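# Slide the server top cover back until it lifts free

## Task

Press and hold both release buttons on the server, and while they are held, push the top cover toward the back of the server until it is loose enough to lift off. Then leave the cover resting there, not lifted away.

## Robot and tools

Robot: two arms, left_arm and right_arm. Each has six joints in this fixed order: waist, shoulder, elbow, wrist pitch, wrist yaw, wrist roll. Each also has a gripper whose fingers point along its +z axis and close along its y axis. Stated joint ranges in radians: waist -2.618 to 3.054, shoulder 0.000 to 3.142, elbow 0.000 to 3.142, wrist pitch -1.571 to 1.571, wrist yaw -1.571 to 1.571, wrist roll -2.094 to 2.094. The true end of a joint may sit up to 0.059 rad either side of these values.

Scene frame: the origin is at table-top height, halfway between the two nominal arm bases. +x points out over the table, +z points up, and left_arm sits on the +y side. Arm names do not match the left and right of the images. Reported hand positions are in metres in this frame, and orientations are quaternions (w,x,y,z). Both can be slightly wrong, especially at long reach.

Row format, shared by every motion tool: one flat list of 14 numbers that covers both arms. The first 7 belong to left_arm: its six joint angles, then its gripper opening. The next 7 are the same for right_arm. Joint values are absolute target angles in radians, not offsets. Opening runs from -1 (closed) to +1 (fully open). Always fill in all 14 numbers. To keep an arm still, repeat its current Joint targets. To keep a gripper as it is, repeat its current command, because 0 is itself a half-open command.

execute_actions(actions, cameras): actions is a list of actions. Each action is a table of up to 15 rows, and each row runs for one control step of 1/30 s. If a table has fewer than 15 rows, its last row is repeated until the 15 steps are used. An empty list just returns the current state and images. A target more than 0.059 rad beyond a joint's range, and further out than the joint already is, gets the call refused. Each step, joint targets are held within a set lead of the measured angle: 0.202 rad for the waist, 0.258 for the shoulder, 0.238 for the elbow, 0.573 for wrist pitch, 0.522 for wrist yaw and roll. They are also scaled back if the hand would jump more than 100 mm. A large change can therefore need several actions, and you may need to re-send it.

move(target, speed, blend, opening_speed, blocking, cameras): target is either one 14-number row of absolute joint angles, or a list of up to 15 such rows that differ only in their joint angles. All joints follow interpolated paths and arrive together, so the hands trace curves. Nothing avoids obstacles or the other arm. speed is the top speed, in rad/s, of the joint with the farthest to go: 0.01 to 2, default 0.5. You can give one value, or one for each leg. blend, in rad, rounds off the intermediate waypoints; 0 means stopping at each one. opening_speed sets how fast the gripper command changes, per second on the -1..1 scale, minimum 0.2. blocking=false returns after about 0.5 s while the move keeps running. A new move then replaces the old one, and execute_actions is refused until the move ends or you call wait or stop. The result line "move:" gives the outcome: done, off_target (at rest but a joint is more than 0.035 rad off), moving, held, or fault. It also names each lagging arm's worst joint. Neither done nor off_target tells you whether the arm is touching anything.

wait(seconds 0 to 10): lets time pass while the last commands stay in force. It returns early if a running move finishes. stop(): brakes a running move to rest. zoom_image(camera, region): camera is cam_high, cam_left_wrist or cam_right_wrist. region is [x0,y0,x1,y1] in image pixels, origin at the top-left, at most 504x504. All images are 672x504. finished_scene(scene): ends the scene with no way back. Use scene 1 here, and only once the cover is slid back and resting without the robot touching it.

Result lines. Joint positions and Joint velocities give one block per arm in joint order (rad, rad/s), followed by the finger-pad gap (m; 0.094 when fully open). Joint targets shows what the joints are being driven toward right now. Tool commands shows the gripper commands. grip_measured is the measured opening on the command scale; it reads a little wide when empty and a few hundredths narrow when clamped on something. grip_effort_nm is the gripper motor effort (negative means closing); it is offset and cannot be used as finger force. Joint torques are total drive outputs with offsets and noise. Joints 1 to 3 wrap sign beyond ±28 N m. Step readings list joint angles at some steps, and HELD marks steps that were cut back. "joint sent to its limit" means a joint was stopped at its real end. "joint command not followed" means the clearance check altered targets, and that check does not keep the two grippers apart. MOTOR HOT appears at 75 °C. At 90 °C an over-temperature fault folds that arm away for good. Holding loads, long stretched reaches and pushing into unreachable poses all heat the motors, and this continues while you think.

Avoid the following. Do not knock anything off the table. Avoid slams, fast contact and deep overshoot past a contact, since a target placed further beyond the surface presses harder. Never let the arms collide or squeeze each other. Do not release parts that are still moving. Expect occasional brief external tugs on the parts. A practical plan: one arm or gripper holds both release buttons down with a modest press, or the two arms each press one. Then slide the cover rearward slowly with small steps and check each step on the cameras. Release and back off gently once the cover is free.

Each tool is called after ">>>" as name(argument=value, ...) on one line, values as JSON.

## Session

I'll start by reading the current state of the scene.

>>> execute_actions(actions=[])

Scene clock: 2194.90 s.
left_arm: end_effector_position=(+0.4311, +0.1667, +0.0477) grip_measured=-0.993 grip_effort_nm=-0.388 end_effector_quat_wxyz=(-0.011, +0.114, +0.993, +0.006) | right_arm: end_effector_position=(+0.4544, -0.2053, +0.0514) grip_measured=-0.988 grip_effort_nm=-0.637 end_effector_quat_wxyz=(-0.015, -0.153, +0.988, -0.006)
Joint names: [waist, shoulder, elbow, wrist pitch, wrist yaw, wrist roll]
Joint positions: left_arm=[-0.199 2.294 1.933 -1.232 -0.009 -0.006 0] | right_arm=[0.31 2.364 2.085 -1.324 0.006 0.008 0.001]
Joint velocities: left_arm=[-0.012 -0.002 -0.002 -0.037 0.022 -0.007 0] | right_arm=[-0.022 -0.002 -0.007 -0.037 -0.037 -0.007 -0.001]
Joint torques (N m): left_arm=[1.11 0.38 -1.01 0.51 -0.08 0.05] | right_arm=[-0.65 -0.13 -1.24 0.47 -0.11 -0.22]
Motor temperatures (°C): left_arm=[26 40 30 31 22 25 26] | right_arm=[24 37 30 34 25 24 27]
Heat: left arm: 40 °C; right arm: 37 °C.
Joint targets: left_arm=[-0.192 2.440 1.853 -1.206 0.000 0.000] | right_arm=[0.304 2.506 2.008 -1.302 0.000 0.000]
Tool commands: left_gripper/opening=-1.0 right_gripper/opening=-1.0

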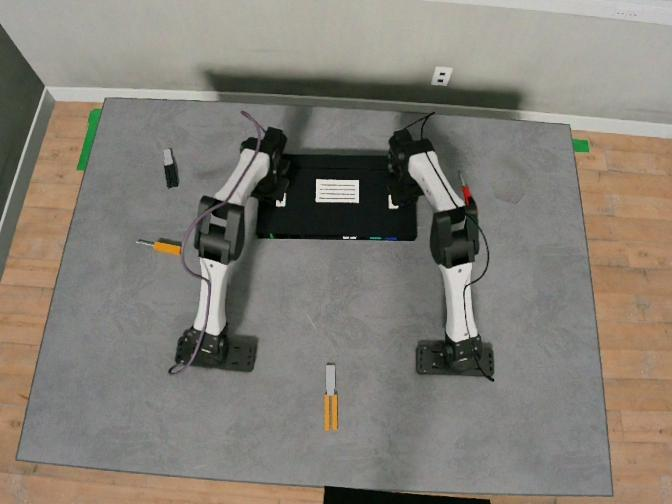

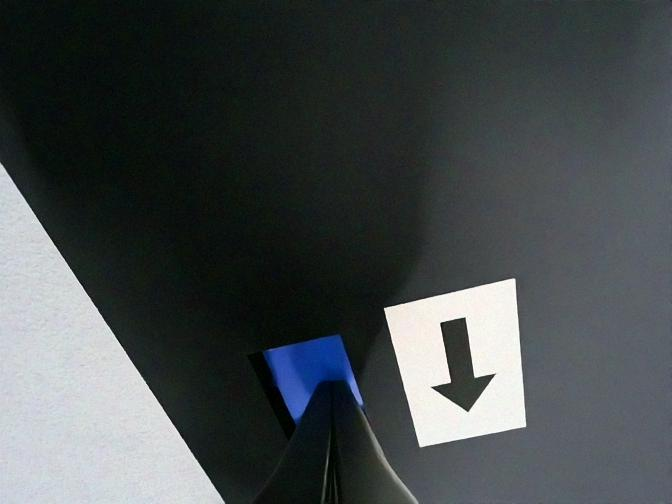

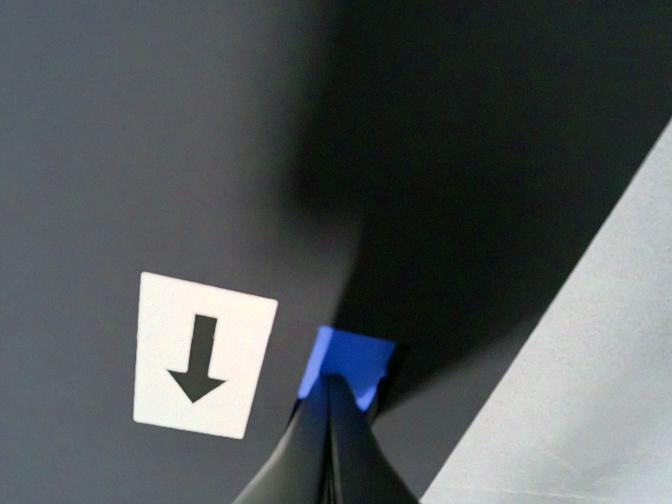

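>>> zoom_image(camera="cam_high", region=[220, 100, 460, 280])

>>> zoom_image(camera="cam_high", region=[245, 220, 425, 250])

Scaled by 2.100 from the camera's 672x504 image, which has a finer 960x720 frame.

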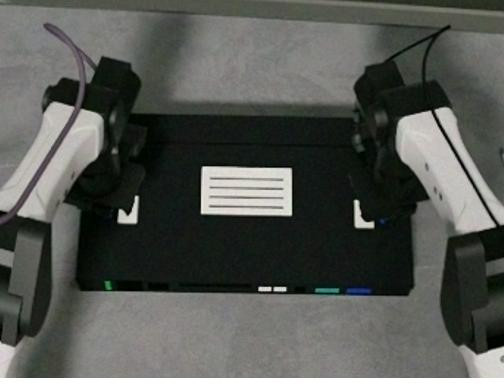

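Scaled by 2.800 from the camera's 672x504 image, which has a finer 960x720 frame.

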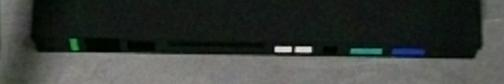

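>>> zoom_image(camera="cam_left_wrist", region=[180, 260, 560, 504])

>>> zoom_image(camera="cam_right_wrist", region=[110, 240, 490, 504])

Scaled by 1.326 from the camera's 672x504 image, which has a finer 960x720 frame.

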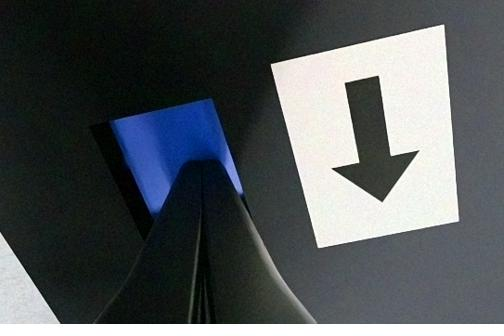

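Scaled by 1.326 from the camera's 672x504 image, which has a finer 960x720 frame.

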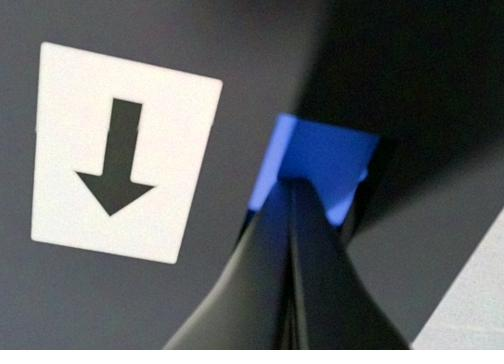

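>>> move(target=[-0.198, 2.387, 1.762, -1.169, 0.0, 0.0, -1.0, 0.312, 2.447, 1.904, -1.258, 0.0, 0.0, -1.0], speed=0.12)

Scene clock: 2352.57 s.
left_arm: end_effector_position=(+0.4299, +0.1670, +0.0444) grip_measured=-0.993 grip_effort_nm=-0.379 end_effector_quat_wxyz=(+0.006, +0.114, +0.993, +0.004) | right_arm: end_effector_position=(+0.4532, -0.2057, +0.0477) grip_measured=-0.988 grip_effort_nm=-0.637 end_effector_quat_wxyz=(+0.001, -0.153, +0.988, -0.003)
Joint names: [waist, shoulder, elbow, wrist pitch, wrist yaw, wrist roll]
Joint positions: left_arm=[-0.199 2.255 1.854 -1.16 -0.009 -0.006 0] | right_arm=[0.31 2.318 1.991 -1.243 0.006 0.008 0.001]
Joint velocities: left_arm=[-0.012 -0.007 -0.002 -0.081 -0.007 0.007 -0.001] | right_arm=[-0.002 -0.007 -0.012 0.066 -0.051 0.037 -0.001]
Joint torques (N m): left_arm=[0.53 -0.7 -2.09 0.24 -0.07 0.07] | right_arm=[0.21 -1.07 -1.98 0.14 -0.14 -0.21]
Motor temperatures (°C): left_arm=[26 30 27 28 22 25 26] | right_arm=[24 29 27 32 25 24 27]
Heat: left arm: 30 °C; right arm: 32 °C.
Joint targets: left_arm=[-0.198 2.387 1.762 -1.169 0.000 0.000] | right_arm=[0.312 2.447 1.904 -1.258 0.000 0.000]
move: off_target (left_arm, right_arm); left_arm: the shoulder is farthest, 0.132 rad from its target; right_arm: the shoulder is farthest, 0.129 rad from its target

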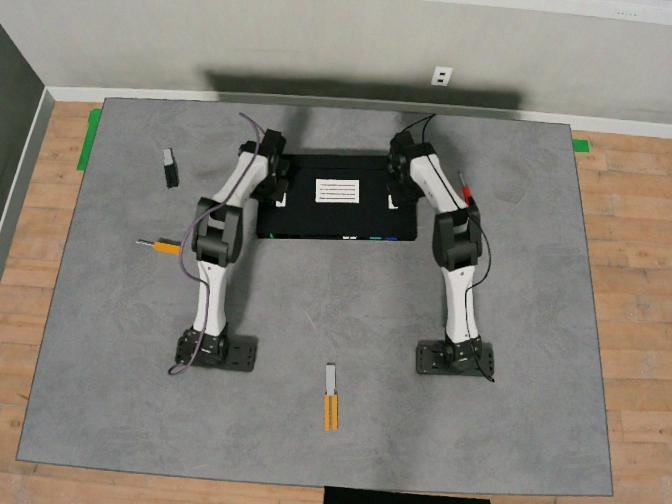

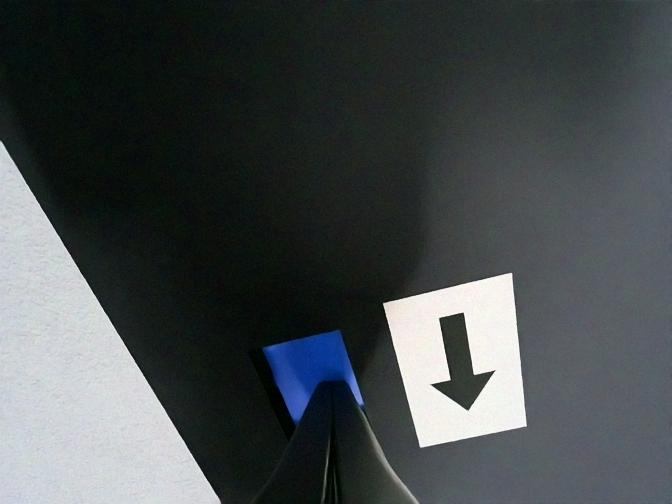

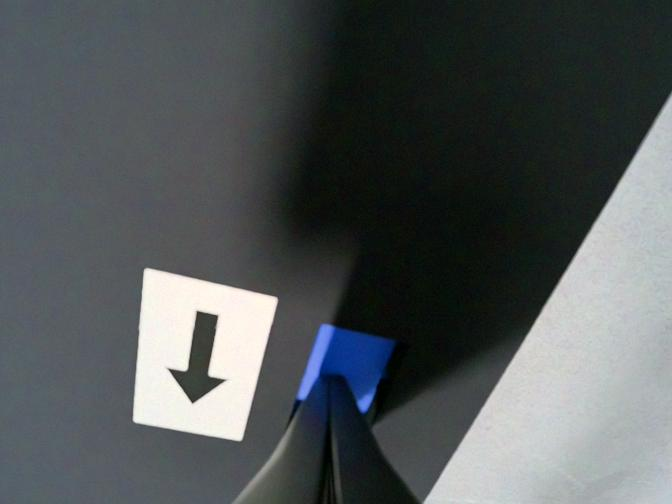

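>>> zoom_image(camera="cam_high", region=[220, 100, 460, 280])

>>> zoom_image(camera="cam_left_wrist", region=[180, 260, 560, 504])

>>> zoom_image(camera="cam_right_wrist", region=[110, 240, 490, 504])

Scaled by 2.100 from the camera's 672x504 image, which has a finer 960x720 frame.

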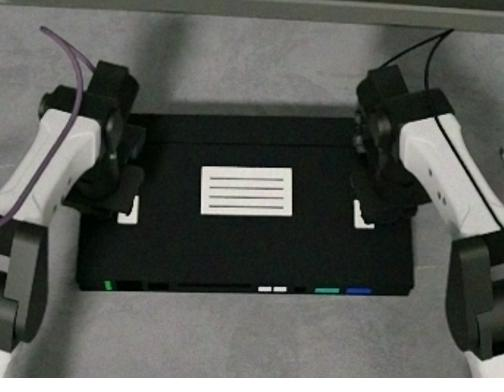

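Scaled by 1.326 from the camera's 672x504 image, which has a finer 960x720 frame.

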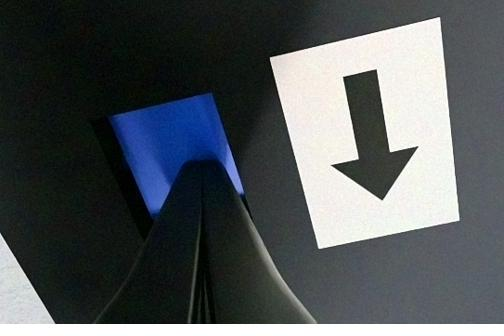

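Scaled by 1.326 from the camera's 672x504 image, which has a finer 960x720 frame.

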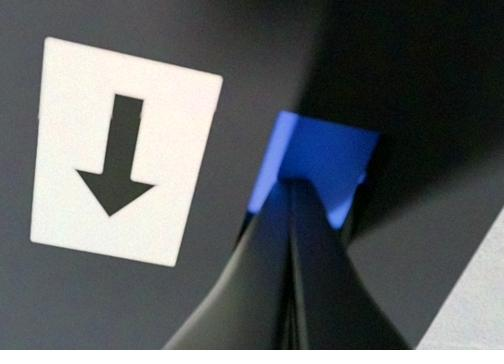

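>>> move(target=[-0.203, 2.345, 1.671, -1.12, 0.0, 0.0, -1.0, 0.318, 2.399, 1.8, -1.202, 0.0, 0.0, -1.0], speed=0.12)

>>> zoom_image(camera="cam_high", region=[220, 100, 460, 280])

Scene clock: 2460.33 s.
left_arm: end_effector_position=(+0.4286, +0.1671, +0.0443) grip_measured=-0.993 grip_effort_nm=-0.388 end_effector_quat_wxyz=(+0.026, +0.114, +0.993, +0.001) | right_arm: end_effector_position=(+0.4522, -0.2060, +0.0473) grip_measured=-0.988 grip_effort_nm=-0.628 end_effector_quat_wxyz=(+0.022, -0.153, +0.988, +0.001)
Joint names: [waist, shoulder, elbow, wrist pitch, wrist yaw, wrist roll]
Joint positions: left_arm=[-0.199 2.207 1.773 -1.085 -0.009 -0.006 0] | right_arm=[0.31 2.265 1.898 -1.16 0.006 0.008 0.001]
Joint velocities: left_arm=[-0.007 0.007 -0.002 0.022 0.037 0.007 0] | right_arm=[-0.017 0.007 -0.002 0.022 0.022 -0.051 0]
Joint torques (N m): left_arm=[0.09 0.23 -2.89 0.08 -0.08 0.07] | right_arm=[0.75 -0.25 -2.71 -0.04 -0.08 -0.2]
Motor temperatures (°C): left_arm=[26 29 26 27 22 25 26] | right_arm=[24 28 27 30 25 24 27]
Heat: left arm: 29 °C; right arm: 30 °C.
Joint targets: left_arm=[-0.203 2.345 1.671 -1.120 0.000 0.000] | right_arm=[0.318 2.399 1.800 -1.202 0.000 0.000]
move: off_target (left_arm, right_arm); left_arm: the shoulder is farthest, 0.138 rad from its target; right_arm: the shoulder is farthest, 0.134 rad from its target

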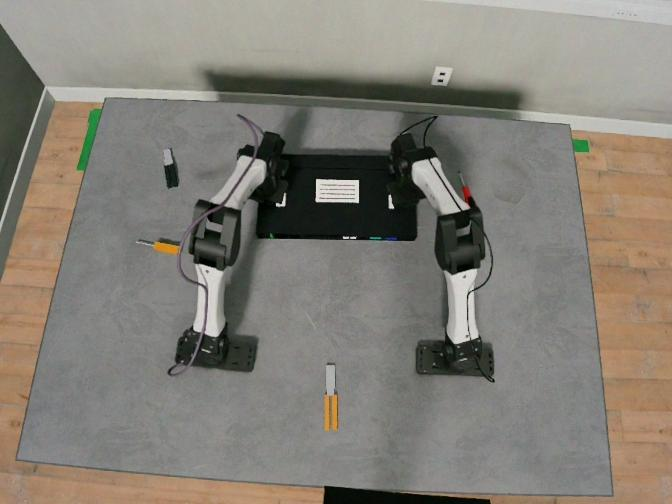

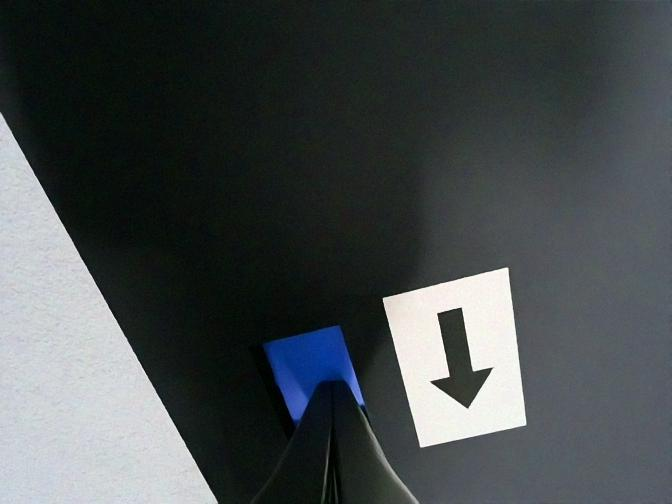

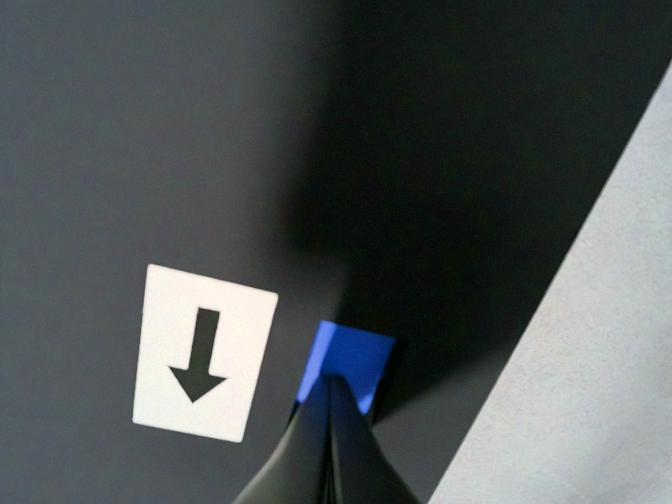

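Scaled by 2.100 from the camera's 672x504 image, which has a finer 960x720 frame.

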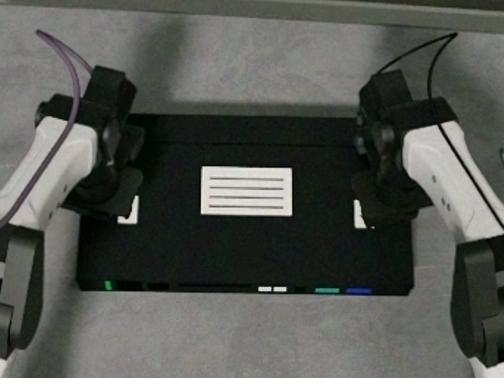

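>>> move(target=[-0.209, 2.348, 1.656, -1.147, 0.0, 0.0, -1.0, 0.324, 2.4, 1.782, -1.228, 0.0, 0.0, -1.0], speed=0.12)

>>> zoom_image(camera="cam_high", region=[220, 100, 460, 280])

Scene clock: 2484.07 s.
left_arm: end_effector_position=(+0.4284, +0.1669, +0.0443) grip_measured=-0.993 grip_effort_nm=-0.379 end_effector_quat_wxyz=(+0.027, +0.114, +0.993, +0.000) | right_arm: end_effector_position=(+0.4513, -0.2047, +0.0470) grip_measured=-0.988 grip_effort_nm=-0.632 end_effector_quat_wxyz=(+0.023, -0.155, +0.988, +0.001)
Joint names: [waist, shoulder, elbow, wrist pitch, wrist yaw, wrist roll]
Joint positions: left_arm=[-0.199 2.203 1.767 -1.08 -0.007 -0.006 0] | right_arm=[0.313 2.26 1.889 -1.153 0.006 0.008 0.001]
Joint velocities: left_arm=[0.022 -0.002 0.007 0.022 -0.037 0.022 -0.001] | right_arm=[-0.002 0.002 -0.002 0.022 -0.007 0.007 -0.001]
Joint torques (N m): left_arm=[-0.53 0.29 -3.37 -0.22 -0.09 0.07] | right_arm=[0.91 0.29 -3.45 -0.43 -0.09 -0.18]
Motor temperatures (°C): left_arm=[26 29 26 26 22 25 26] | right_arm=[24 28 27 30 25 24 27]
Heat: left arm: 29 °C; right arm: 30 °C.
Joint targets: left_arm=[-0.208 2.342 1.661 -1.144 0.000 0.000] | right_arm=[0.324 2.399 1.783 -1.227 0.000 0.000]
move: off_target (left_arm, right_arm); left_arm: the shoulder is farthest, 0.145 rad from its target; right_arm: the shoulder is farthest, 0.140 rad from its target

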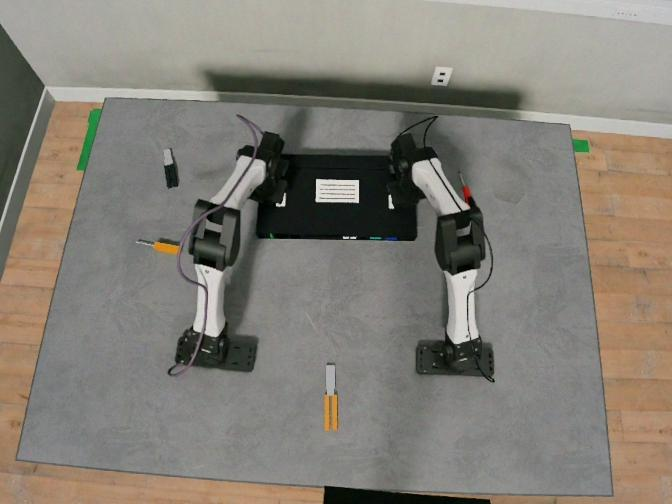

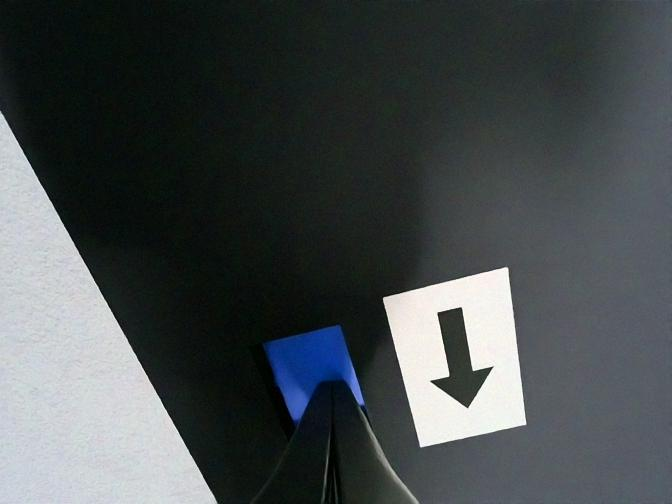

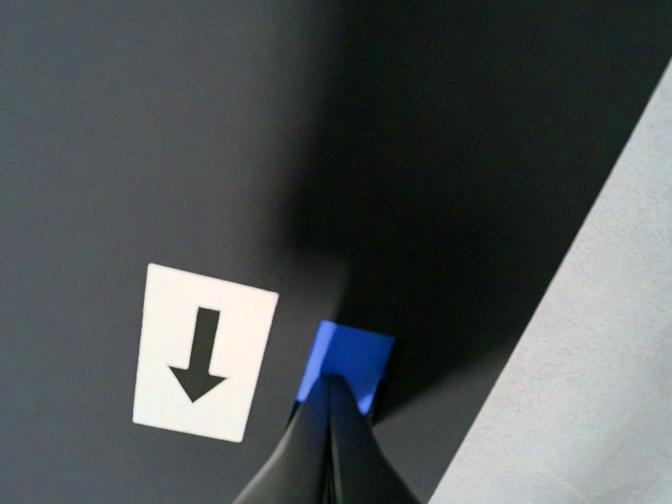

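Scaled by 2.100 from the camera's 672x504 image, which has a finer 960x720 frame.

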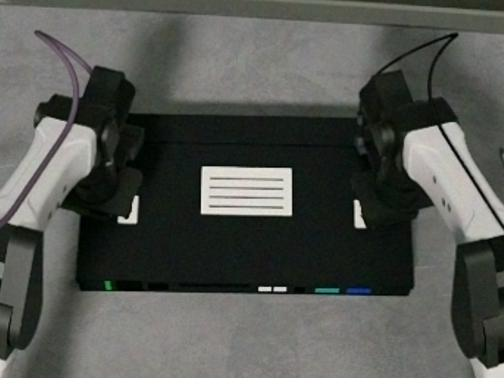

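>>> zoom_image(camera="cam_left_wrist", region=[230, 300, 400, 450])

>>> zoom_image(camera="cam_right_wrist", region=[260, 300, 430, 450])

Scaled by 2.965 from the camera's 672x504 image, which has a finer 960x720 frame.

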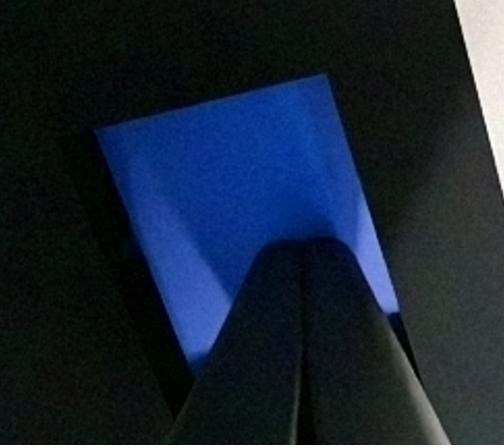

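Scaled by 2.965 from the camera's 672x504 image, which has a finer 960x720 frame.

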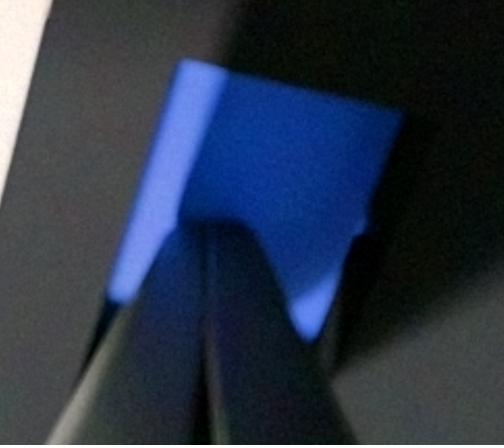

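>>> move(target=[-0.209, 2.43, 1.881, -1.469, 0.0, 0.0, -1.0, 0.325, 2.491, 2.012, -1.539, 0.0, 0.0, -1.0], speed=0.2)

>>> zoom_image(camera="cam_high", region=[220, 100, 460, 280])

Scene clock: 2728.13 s.
left_arm: end_effector_position=(+0.4283, +0.1669, +0.0483) grip_measured=-0.993 grip_effort_nm=-0.388 end_effector_quat_wxyz=(-0.023, +0.114, +0.993, +0.006) | right_arm: end_effector_position=(+0.4510, -0.2048, +0.0519) grip_measured=-0.988 grip_effort_nm=-0.637 end_effector_quat_wxyz=(-0.021, -0.155, +0.988, -0.007)
Joint names: [waist, shoulder, elbow, wrist pitch, wrist yaw, wrist roll]
Joint positions: left_arm=[-0.199 2.308 1.958 -1.268 -0.007 -0.006 0] | right_arm=[0.313 2.363 2.084 -1.336 0.006 0.008 0.001]
Joint velocities: left_arm=[-0.002 -0.002 -0.007 -0.037 0.007 0.081 -0.001] | right_arm=[-0.012 0.002 -0.012 0.022 -0.022 -0.037 0]
Joint torques (N m): left_arm=[-0.58 -2 -0.79 -1.85 -0.1 0.07] | right_arm=[1.05 -1.43 -0.92 -2.15 -0.11 -0.2]
Motor temperatures (°C): left_arm=[26 27 26 25 22 25 26] | right_arm=[24 26 27 28 25 24 27]
Heat: left arm: 27 °C; right arm: 28 °C.
Joint targets: left_arm=[-0.209 2.430 1.881 -1.469 0.000 0.000] | right_arm=[0.325 2.491 2.012 -1.539 0.000 0.000]
move: off_target (left_arm, right_arm); left_arm: the wrist pitch is farthest, 0.201 rad from its target; right_arm: the wrist pitch is farthest, 0.203 rad from its target

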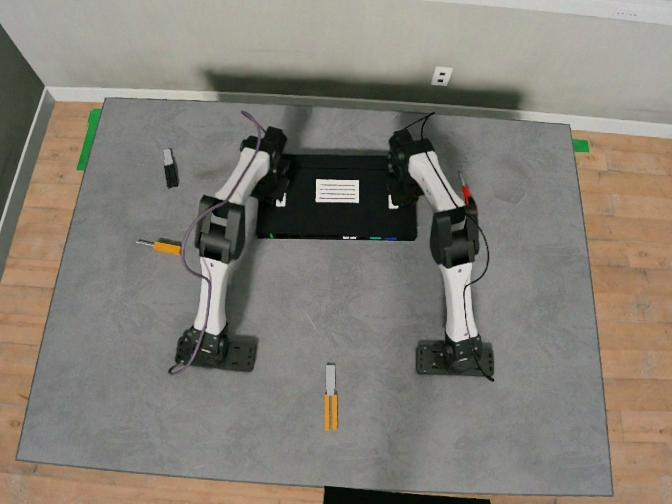

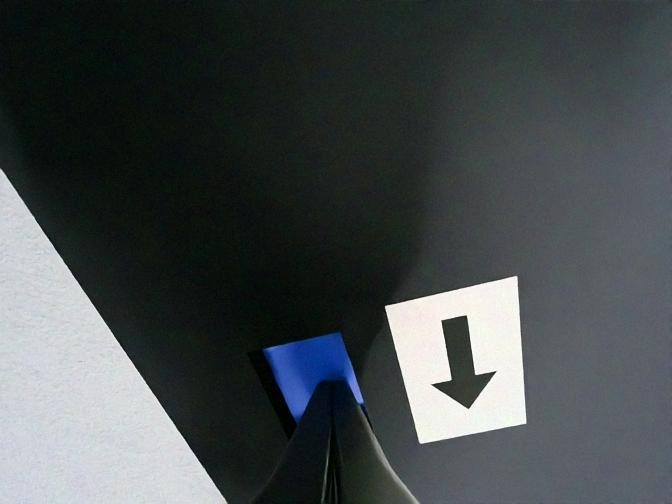

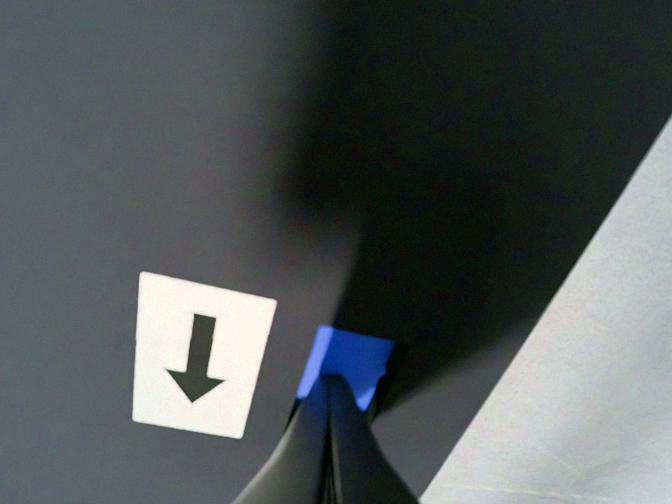

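Scaled by 2.100 from the camera's 672x504 image, which has a finer 960x720 frame.

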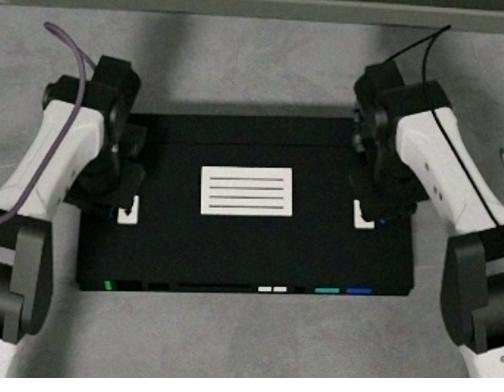

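>>> move(target=[-0.209, 2.6, 2.099, -1.56, 0.0, 0.0, -1.0, 0.325, 2.596, 2.129, -1.568, 0.0, 0.0, -1.0], speed=0.2)

>>> zoom_image(camera="cam_high", region=[220, 100, 460, 280])

Scene clock: 2857.33 s.
left_arm: end_effector_position=(+0.4284, +0.1669, +0.0451) grip_measured=-0.993 grip_effort_nm=-0.379 end_effector_quat_wxyz=(-0.077, +0.114, +0.990, +0.013) | right_arm: end_effector_position=(+0.4514, -0.2047, +0.0475) grip_measured=-0.988 grip_effort_nm=-0.637 end_effector_quat_wxyz=(-0.049, -0.155, +0.987, -0.011)
Joint names: [waist, shoulder, elbow, wrist pitch, wrist yaw, wrist roll]
Joint positions: left_arm=[-0.199 2.449 2.182 -1.461 -0.007 -0.006 0] | right_arm=[0.313 2.443 2.205 -1.434 0.006 0.008 0.001]
Joint velocities: left_arm=[-0.022 0.002 0.017 -0.007 0.051 0.051 0.001] | right_arm=[-0.037 -0.002 -0.002 0.066 0.051 -0.037 -0.001]
Joint torques (N m): left_arm=[-0.57 0.02 -1.55 -1.02 -0.1 0.07] | right_arm=[1.09 0.58 -1.17 -1.29 -0.1 -0.21]
Motor temperatures (°C): left_arm=[26 28 25 31 22 25 26] | right_arm=[24 26 26 34 25 24 27]
Heat: left arm: 31 °C; right arm: 34 °C.
Joint targets: left_arm=[-0.209 2.600 2.099 -1.560 0.000 0.000] | right_arm=[0.325 2.596 2.129 -1.553 0.000 0.000]
joint sent to its limit (right arm) — the wrist pitch, lower limit.
move: off_target (left_arm, right_arm); left_arm: the shoulder is farthest, 0.151 rad from its target; right_arm: the shoulder is farthest, 0.153 rad from its target

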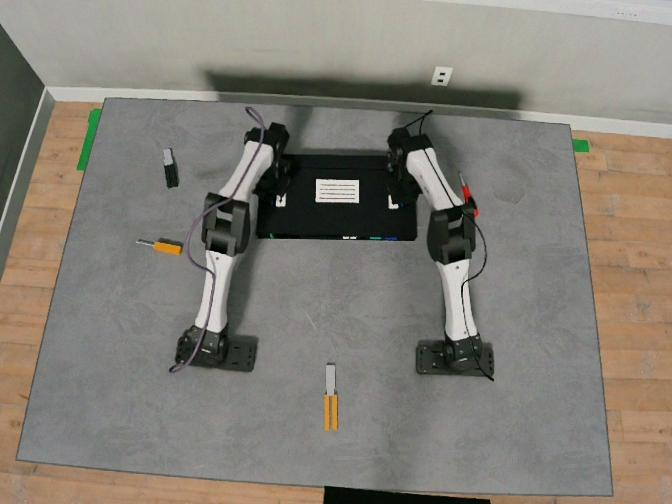

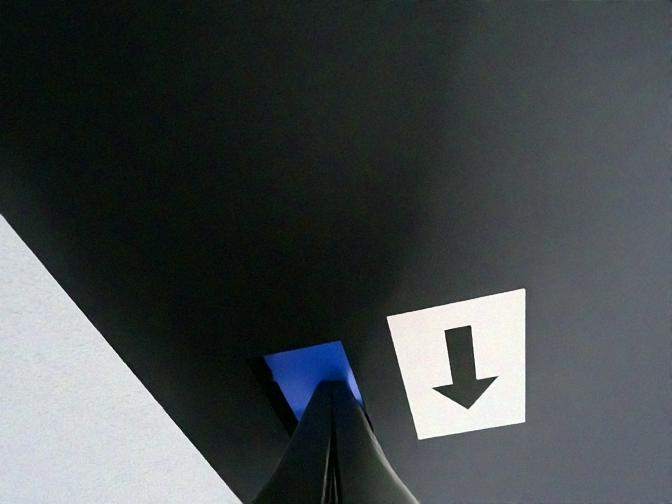

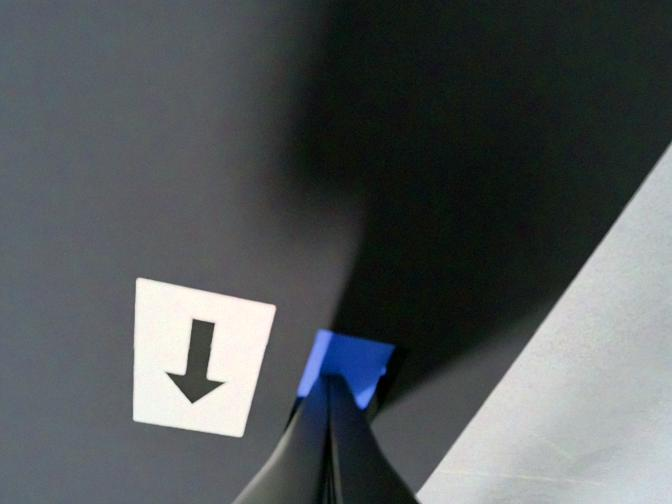

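Scaled by 2.100 from the camera's 672x504 image, which has a finer 960x720 frame.

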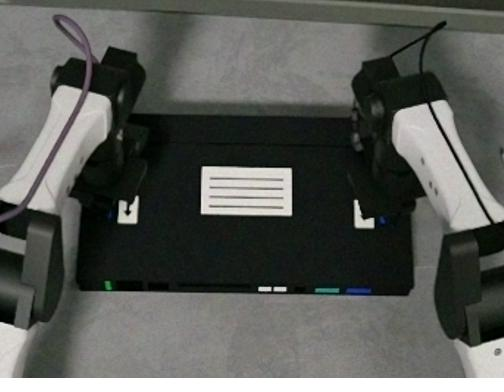

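>>> zoom_image(camera="cam_high", region=[260, 185, 320, 225])

>>> zoom_image(camera="cam_high", region=[250, 140, 430, 250])

Scaled by 8.400 from the camera's 672x504 image, which has a finer 960x720 frame.

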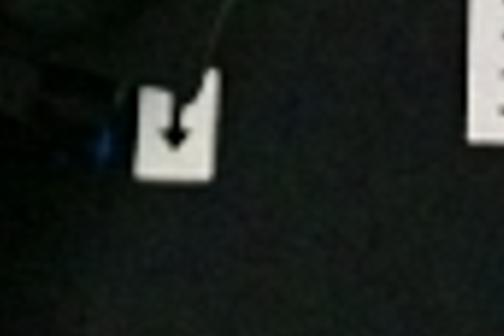

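Scaled by 2.800 from the camera's 672x504 image, which has a finer 960x720 frame.

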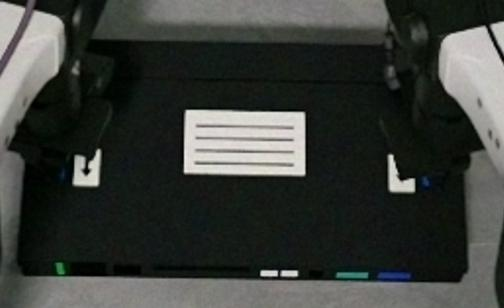

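>>> move(target=[-0.203, 2.624, 2.088, -1.376, 0.0, 0.0, -1.0, 0.318, 2.611, 2.112, -1.401, 0.0, 0.0, -1.0], speed=0.2)

>>> zoom_image(camera="cam_left_wrist", region=[230, 300, 400, 450])

>>> zoom_image(camera="cam_right_wrist", region=[260, 300, 430, 450])

Scene clock: 2899.50 s.
left_arm: end_effector_position=(+0.4301, +0.1665, +0.0447) grip_measured=-0.993 grip_effort_nm=-0.388 end_effector_quat_wxyz=(-0.074, +0.114, +0.991, +0.012) | right_arm: end_effector_position=(+0.4530, -0.2042, +0.0470) grip_measured=-0.988 grip_effort_nm=-0.632 end_effector_quat_wxyz=(-0.046, -0.155, +0.987, -0.011)
Joint names: [waist, shoulder, elbow, wrist pitch, wrist yaw, wrist roll]
Joint positions: left_arm=[-0.199 2.449 2.182 -1.454 -0.007 -0.006 0] | right_arm=[0.313 2.444 2.205 -1.426 0.006 0.008 0.001]
Joint velocities: left_arm=[-0.007 0.027 -0.002 -0.066 -0.11 0.051 0] | right_arm=[0.012 0.002 -0.002 0.066 -0.037 -0.037 -0.002]
Joint torques (N m): left_arm=[0.03 2.26 -2.56 0.78 -0.09 0.06] | right_arm=[0.31 1.83 -2.56 0.42 -0.08 -0.19]
Motor temperatures (°C): left_arm=[26 27 25 30 22 25 26] | right_arm=[24 25 26 33 25 24 27]
Heat: left arm: 30 °C; right arm: 33 °C.
Joint targets: left_arm=[-0.203 2.624 2.088 -1.376 0.000 0.000] | right_arm=[0.318 2.611 2.112 -1.401 0.000 0.000]
move: off_target (left_arm, right_arm); left_arm: the shoulder is farthest, 0.175 rad from its target; right_arm: the shoulder is farthest, 0.167 rad from its target

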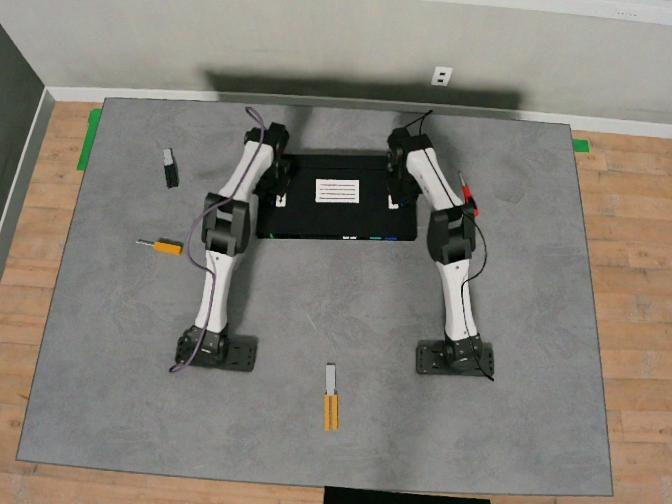

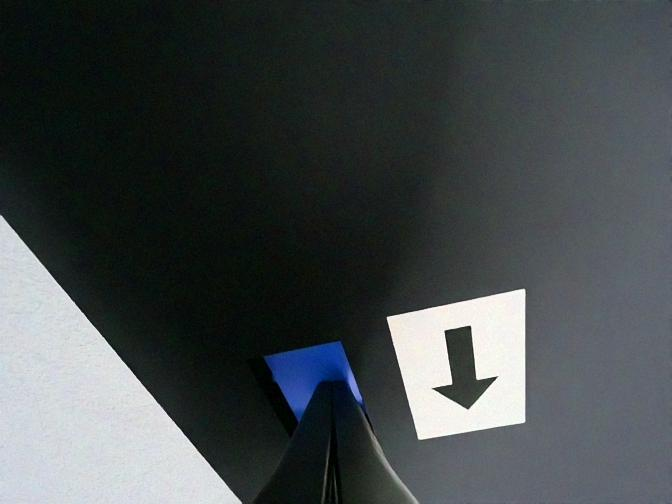

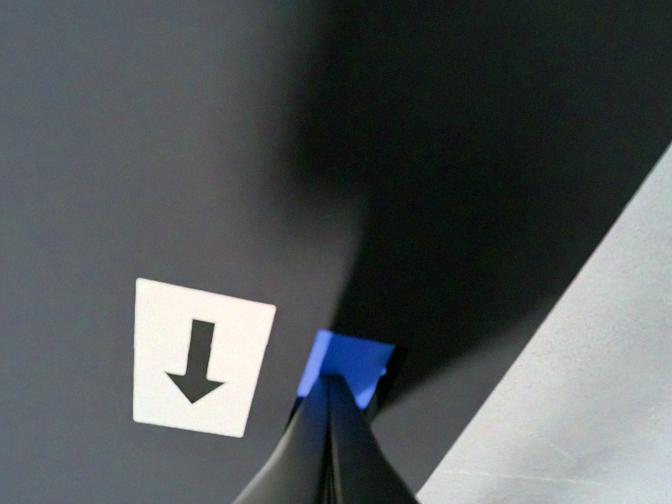

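Scaled by 2.965 from the camera's 672x504 image, which has a finer 960x720 frame.

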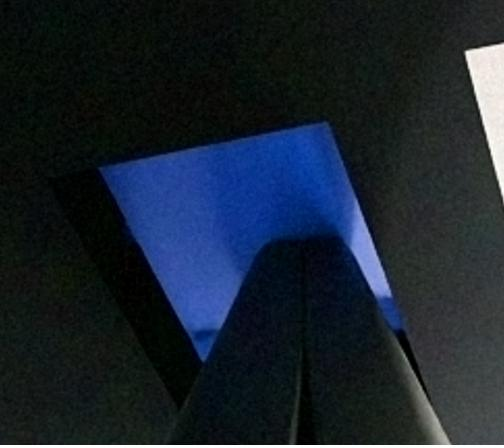

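Scaled by 2.965 from the camera's 672x504 image, which has a finer 960x720 frame.

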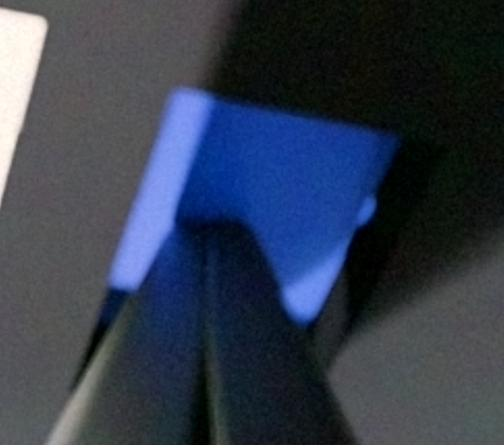

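>>> zoom_image(camera="cam_left_wrist", region=[240, 330, 310, 400])

>>> zoom_image(camera="cam_right_wrist", region=[350, 320, 420, 390])

Scaled by 7.200 from the camera's 672x504 image, which has a finer 960x720 frame.

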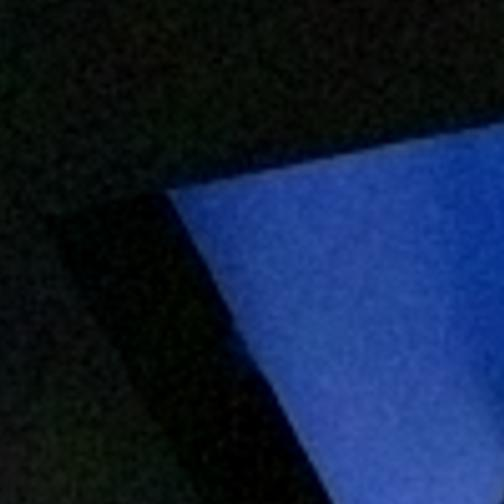

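Scaled by 7.200 from the camera's 672x504 image, which has a finer 960x720 frame.

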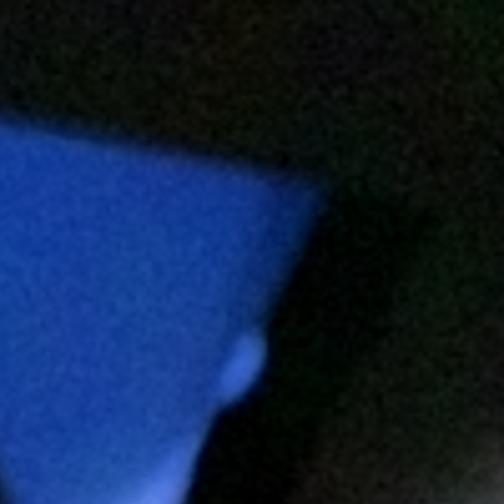

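>>> move(target=[-0.199, 2.447, 2.237, -1.512, 0.0, 0.0, -1.0, 0.313, 2.444, 2.264, -1.486, 0.0, 0.0, -1.0], speed=0.2)

>>> zoom_image(camera="cam_left_wrist", region=[230, 300, 400, 450])

>>> zoom_image(camera="cam_right_wrist", region=[260, 300, 430, 450])

Scene clock: 3079.57 s.
left_arm: end_effector_position=(+0.4315, +0.1662, +0.0563) grip_measured=-0.993 grip_effort_nm=-0.388 end_effector_quat_wxyz=(-0.070, +0.114, +0.991, +0.012) | right_arm: end_effector_position=(+0.4558, -0.2032, +0.0609) grip_measured=-0.988 grip_effort_nm=-0.632 end_effector_quat_wxyz=(-0.037, -0.155, +0.987, -0.009)
Joint names: [waist, shoulder, elbow, wrist pitch, wrist yaw, wrist roll]
Joint positions: left_arm=[-0.199 2.445 2.223 -1.49 -0.007 -0.006 0] | right_arm=[0.313 2.437 2.25 -1.46 0.006 0.008 0.001]
Joint velocities: left_arm=[0.017 0.007 -0.012 -0.007 -0.022 -0.007 0] | right_arm=[-0.017 -0.017 -0.007 -0.066 -0.066 0.051 0]
Joint torques (N m): left_arm=[0.47 -14.24 7.56 -0.25 -0.1 0.07] | right_arm=[0.01 -13.56 6.17 -0.24 -0.1 -0.19]
Motor temperatures (°C): left_arm=[26 26 25 29 22 25 26] | right_arm=[24 25 26 30 25 24 27]
Heat: left arm: 29 °C; right arm: 30 °C.
Joint targets: left_arm=[-0.199 2.447 2.237 -1.512 0.000 0.000] | right_arm=[0.313 2.444 2.264 -1.486 0.000 0.000]
move: done

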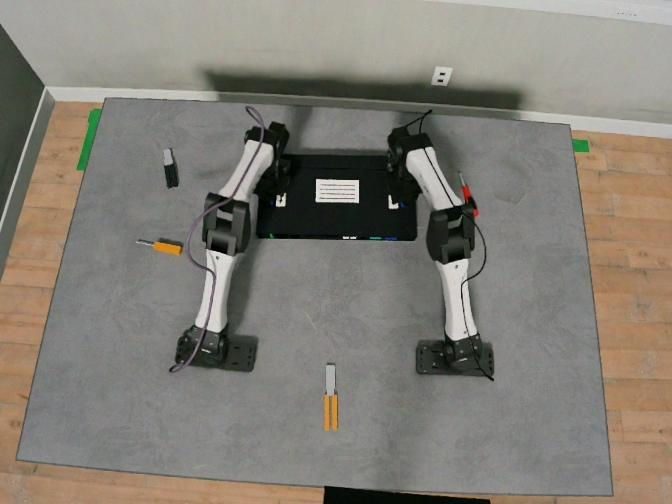

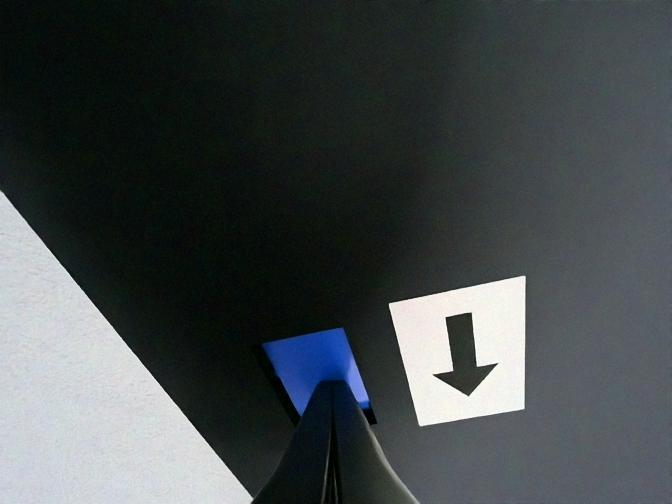

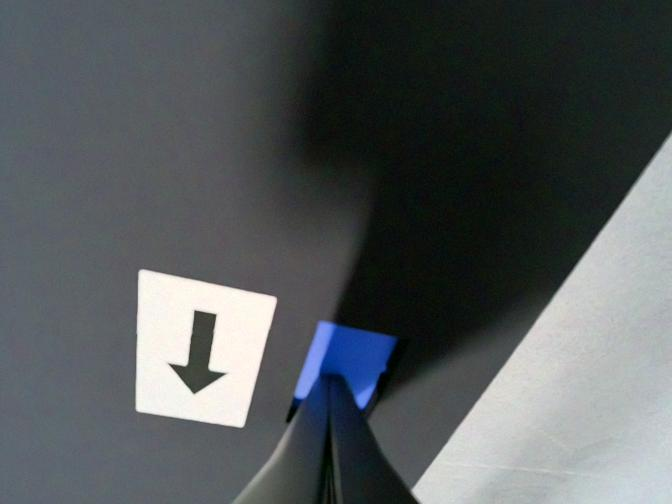

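Scaled by 2.965 from the camera's 672x504 image, which has a finer 960x720 frame.

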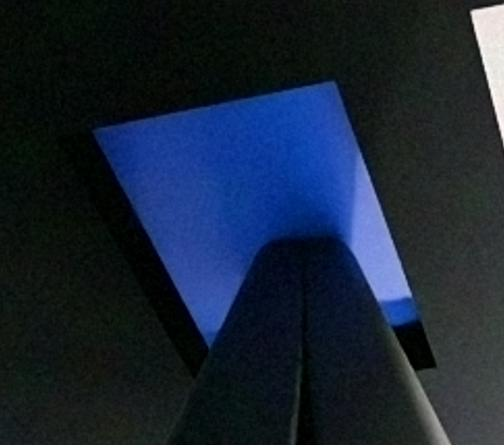

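Scaled by 2.965 from the camera's 672x504 image, which has a finer 960x720 frame.

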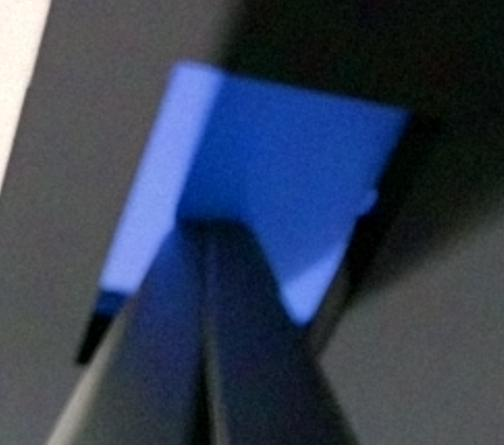

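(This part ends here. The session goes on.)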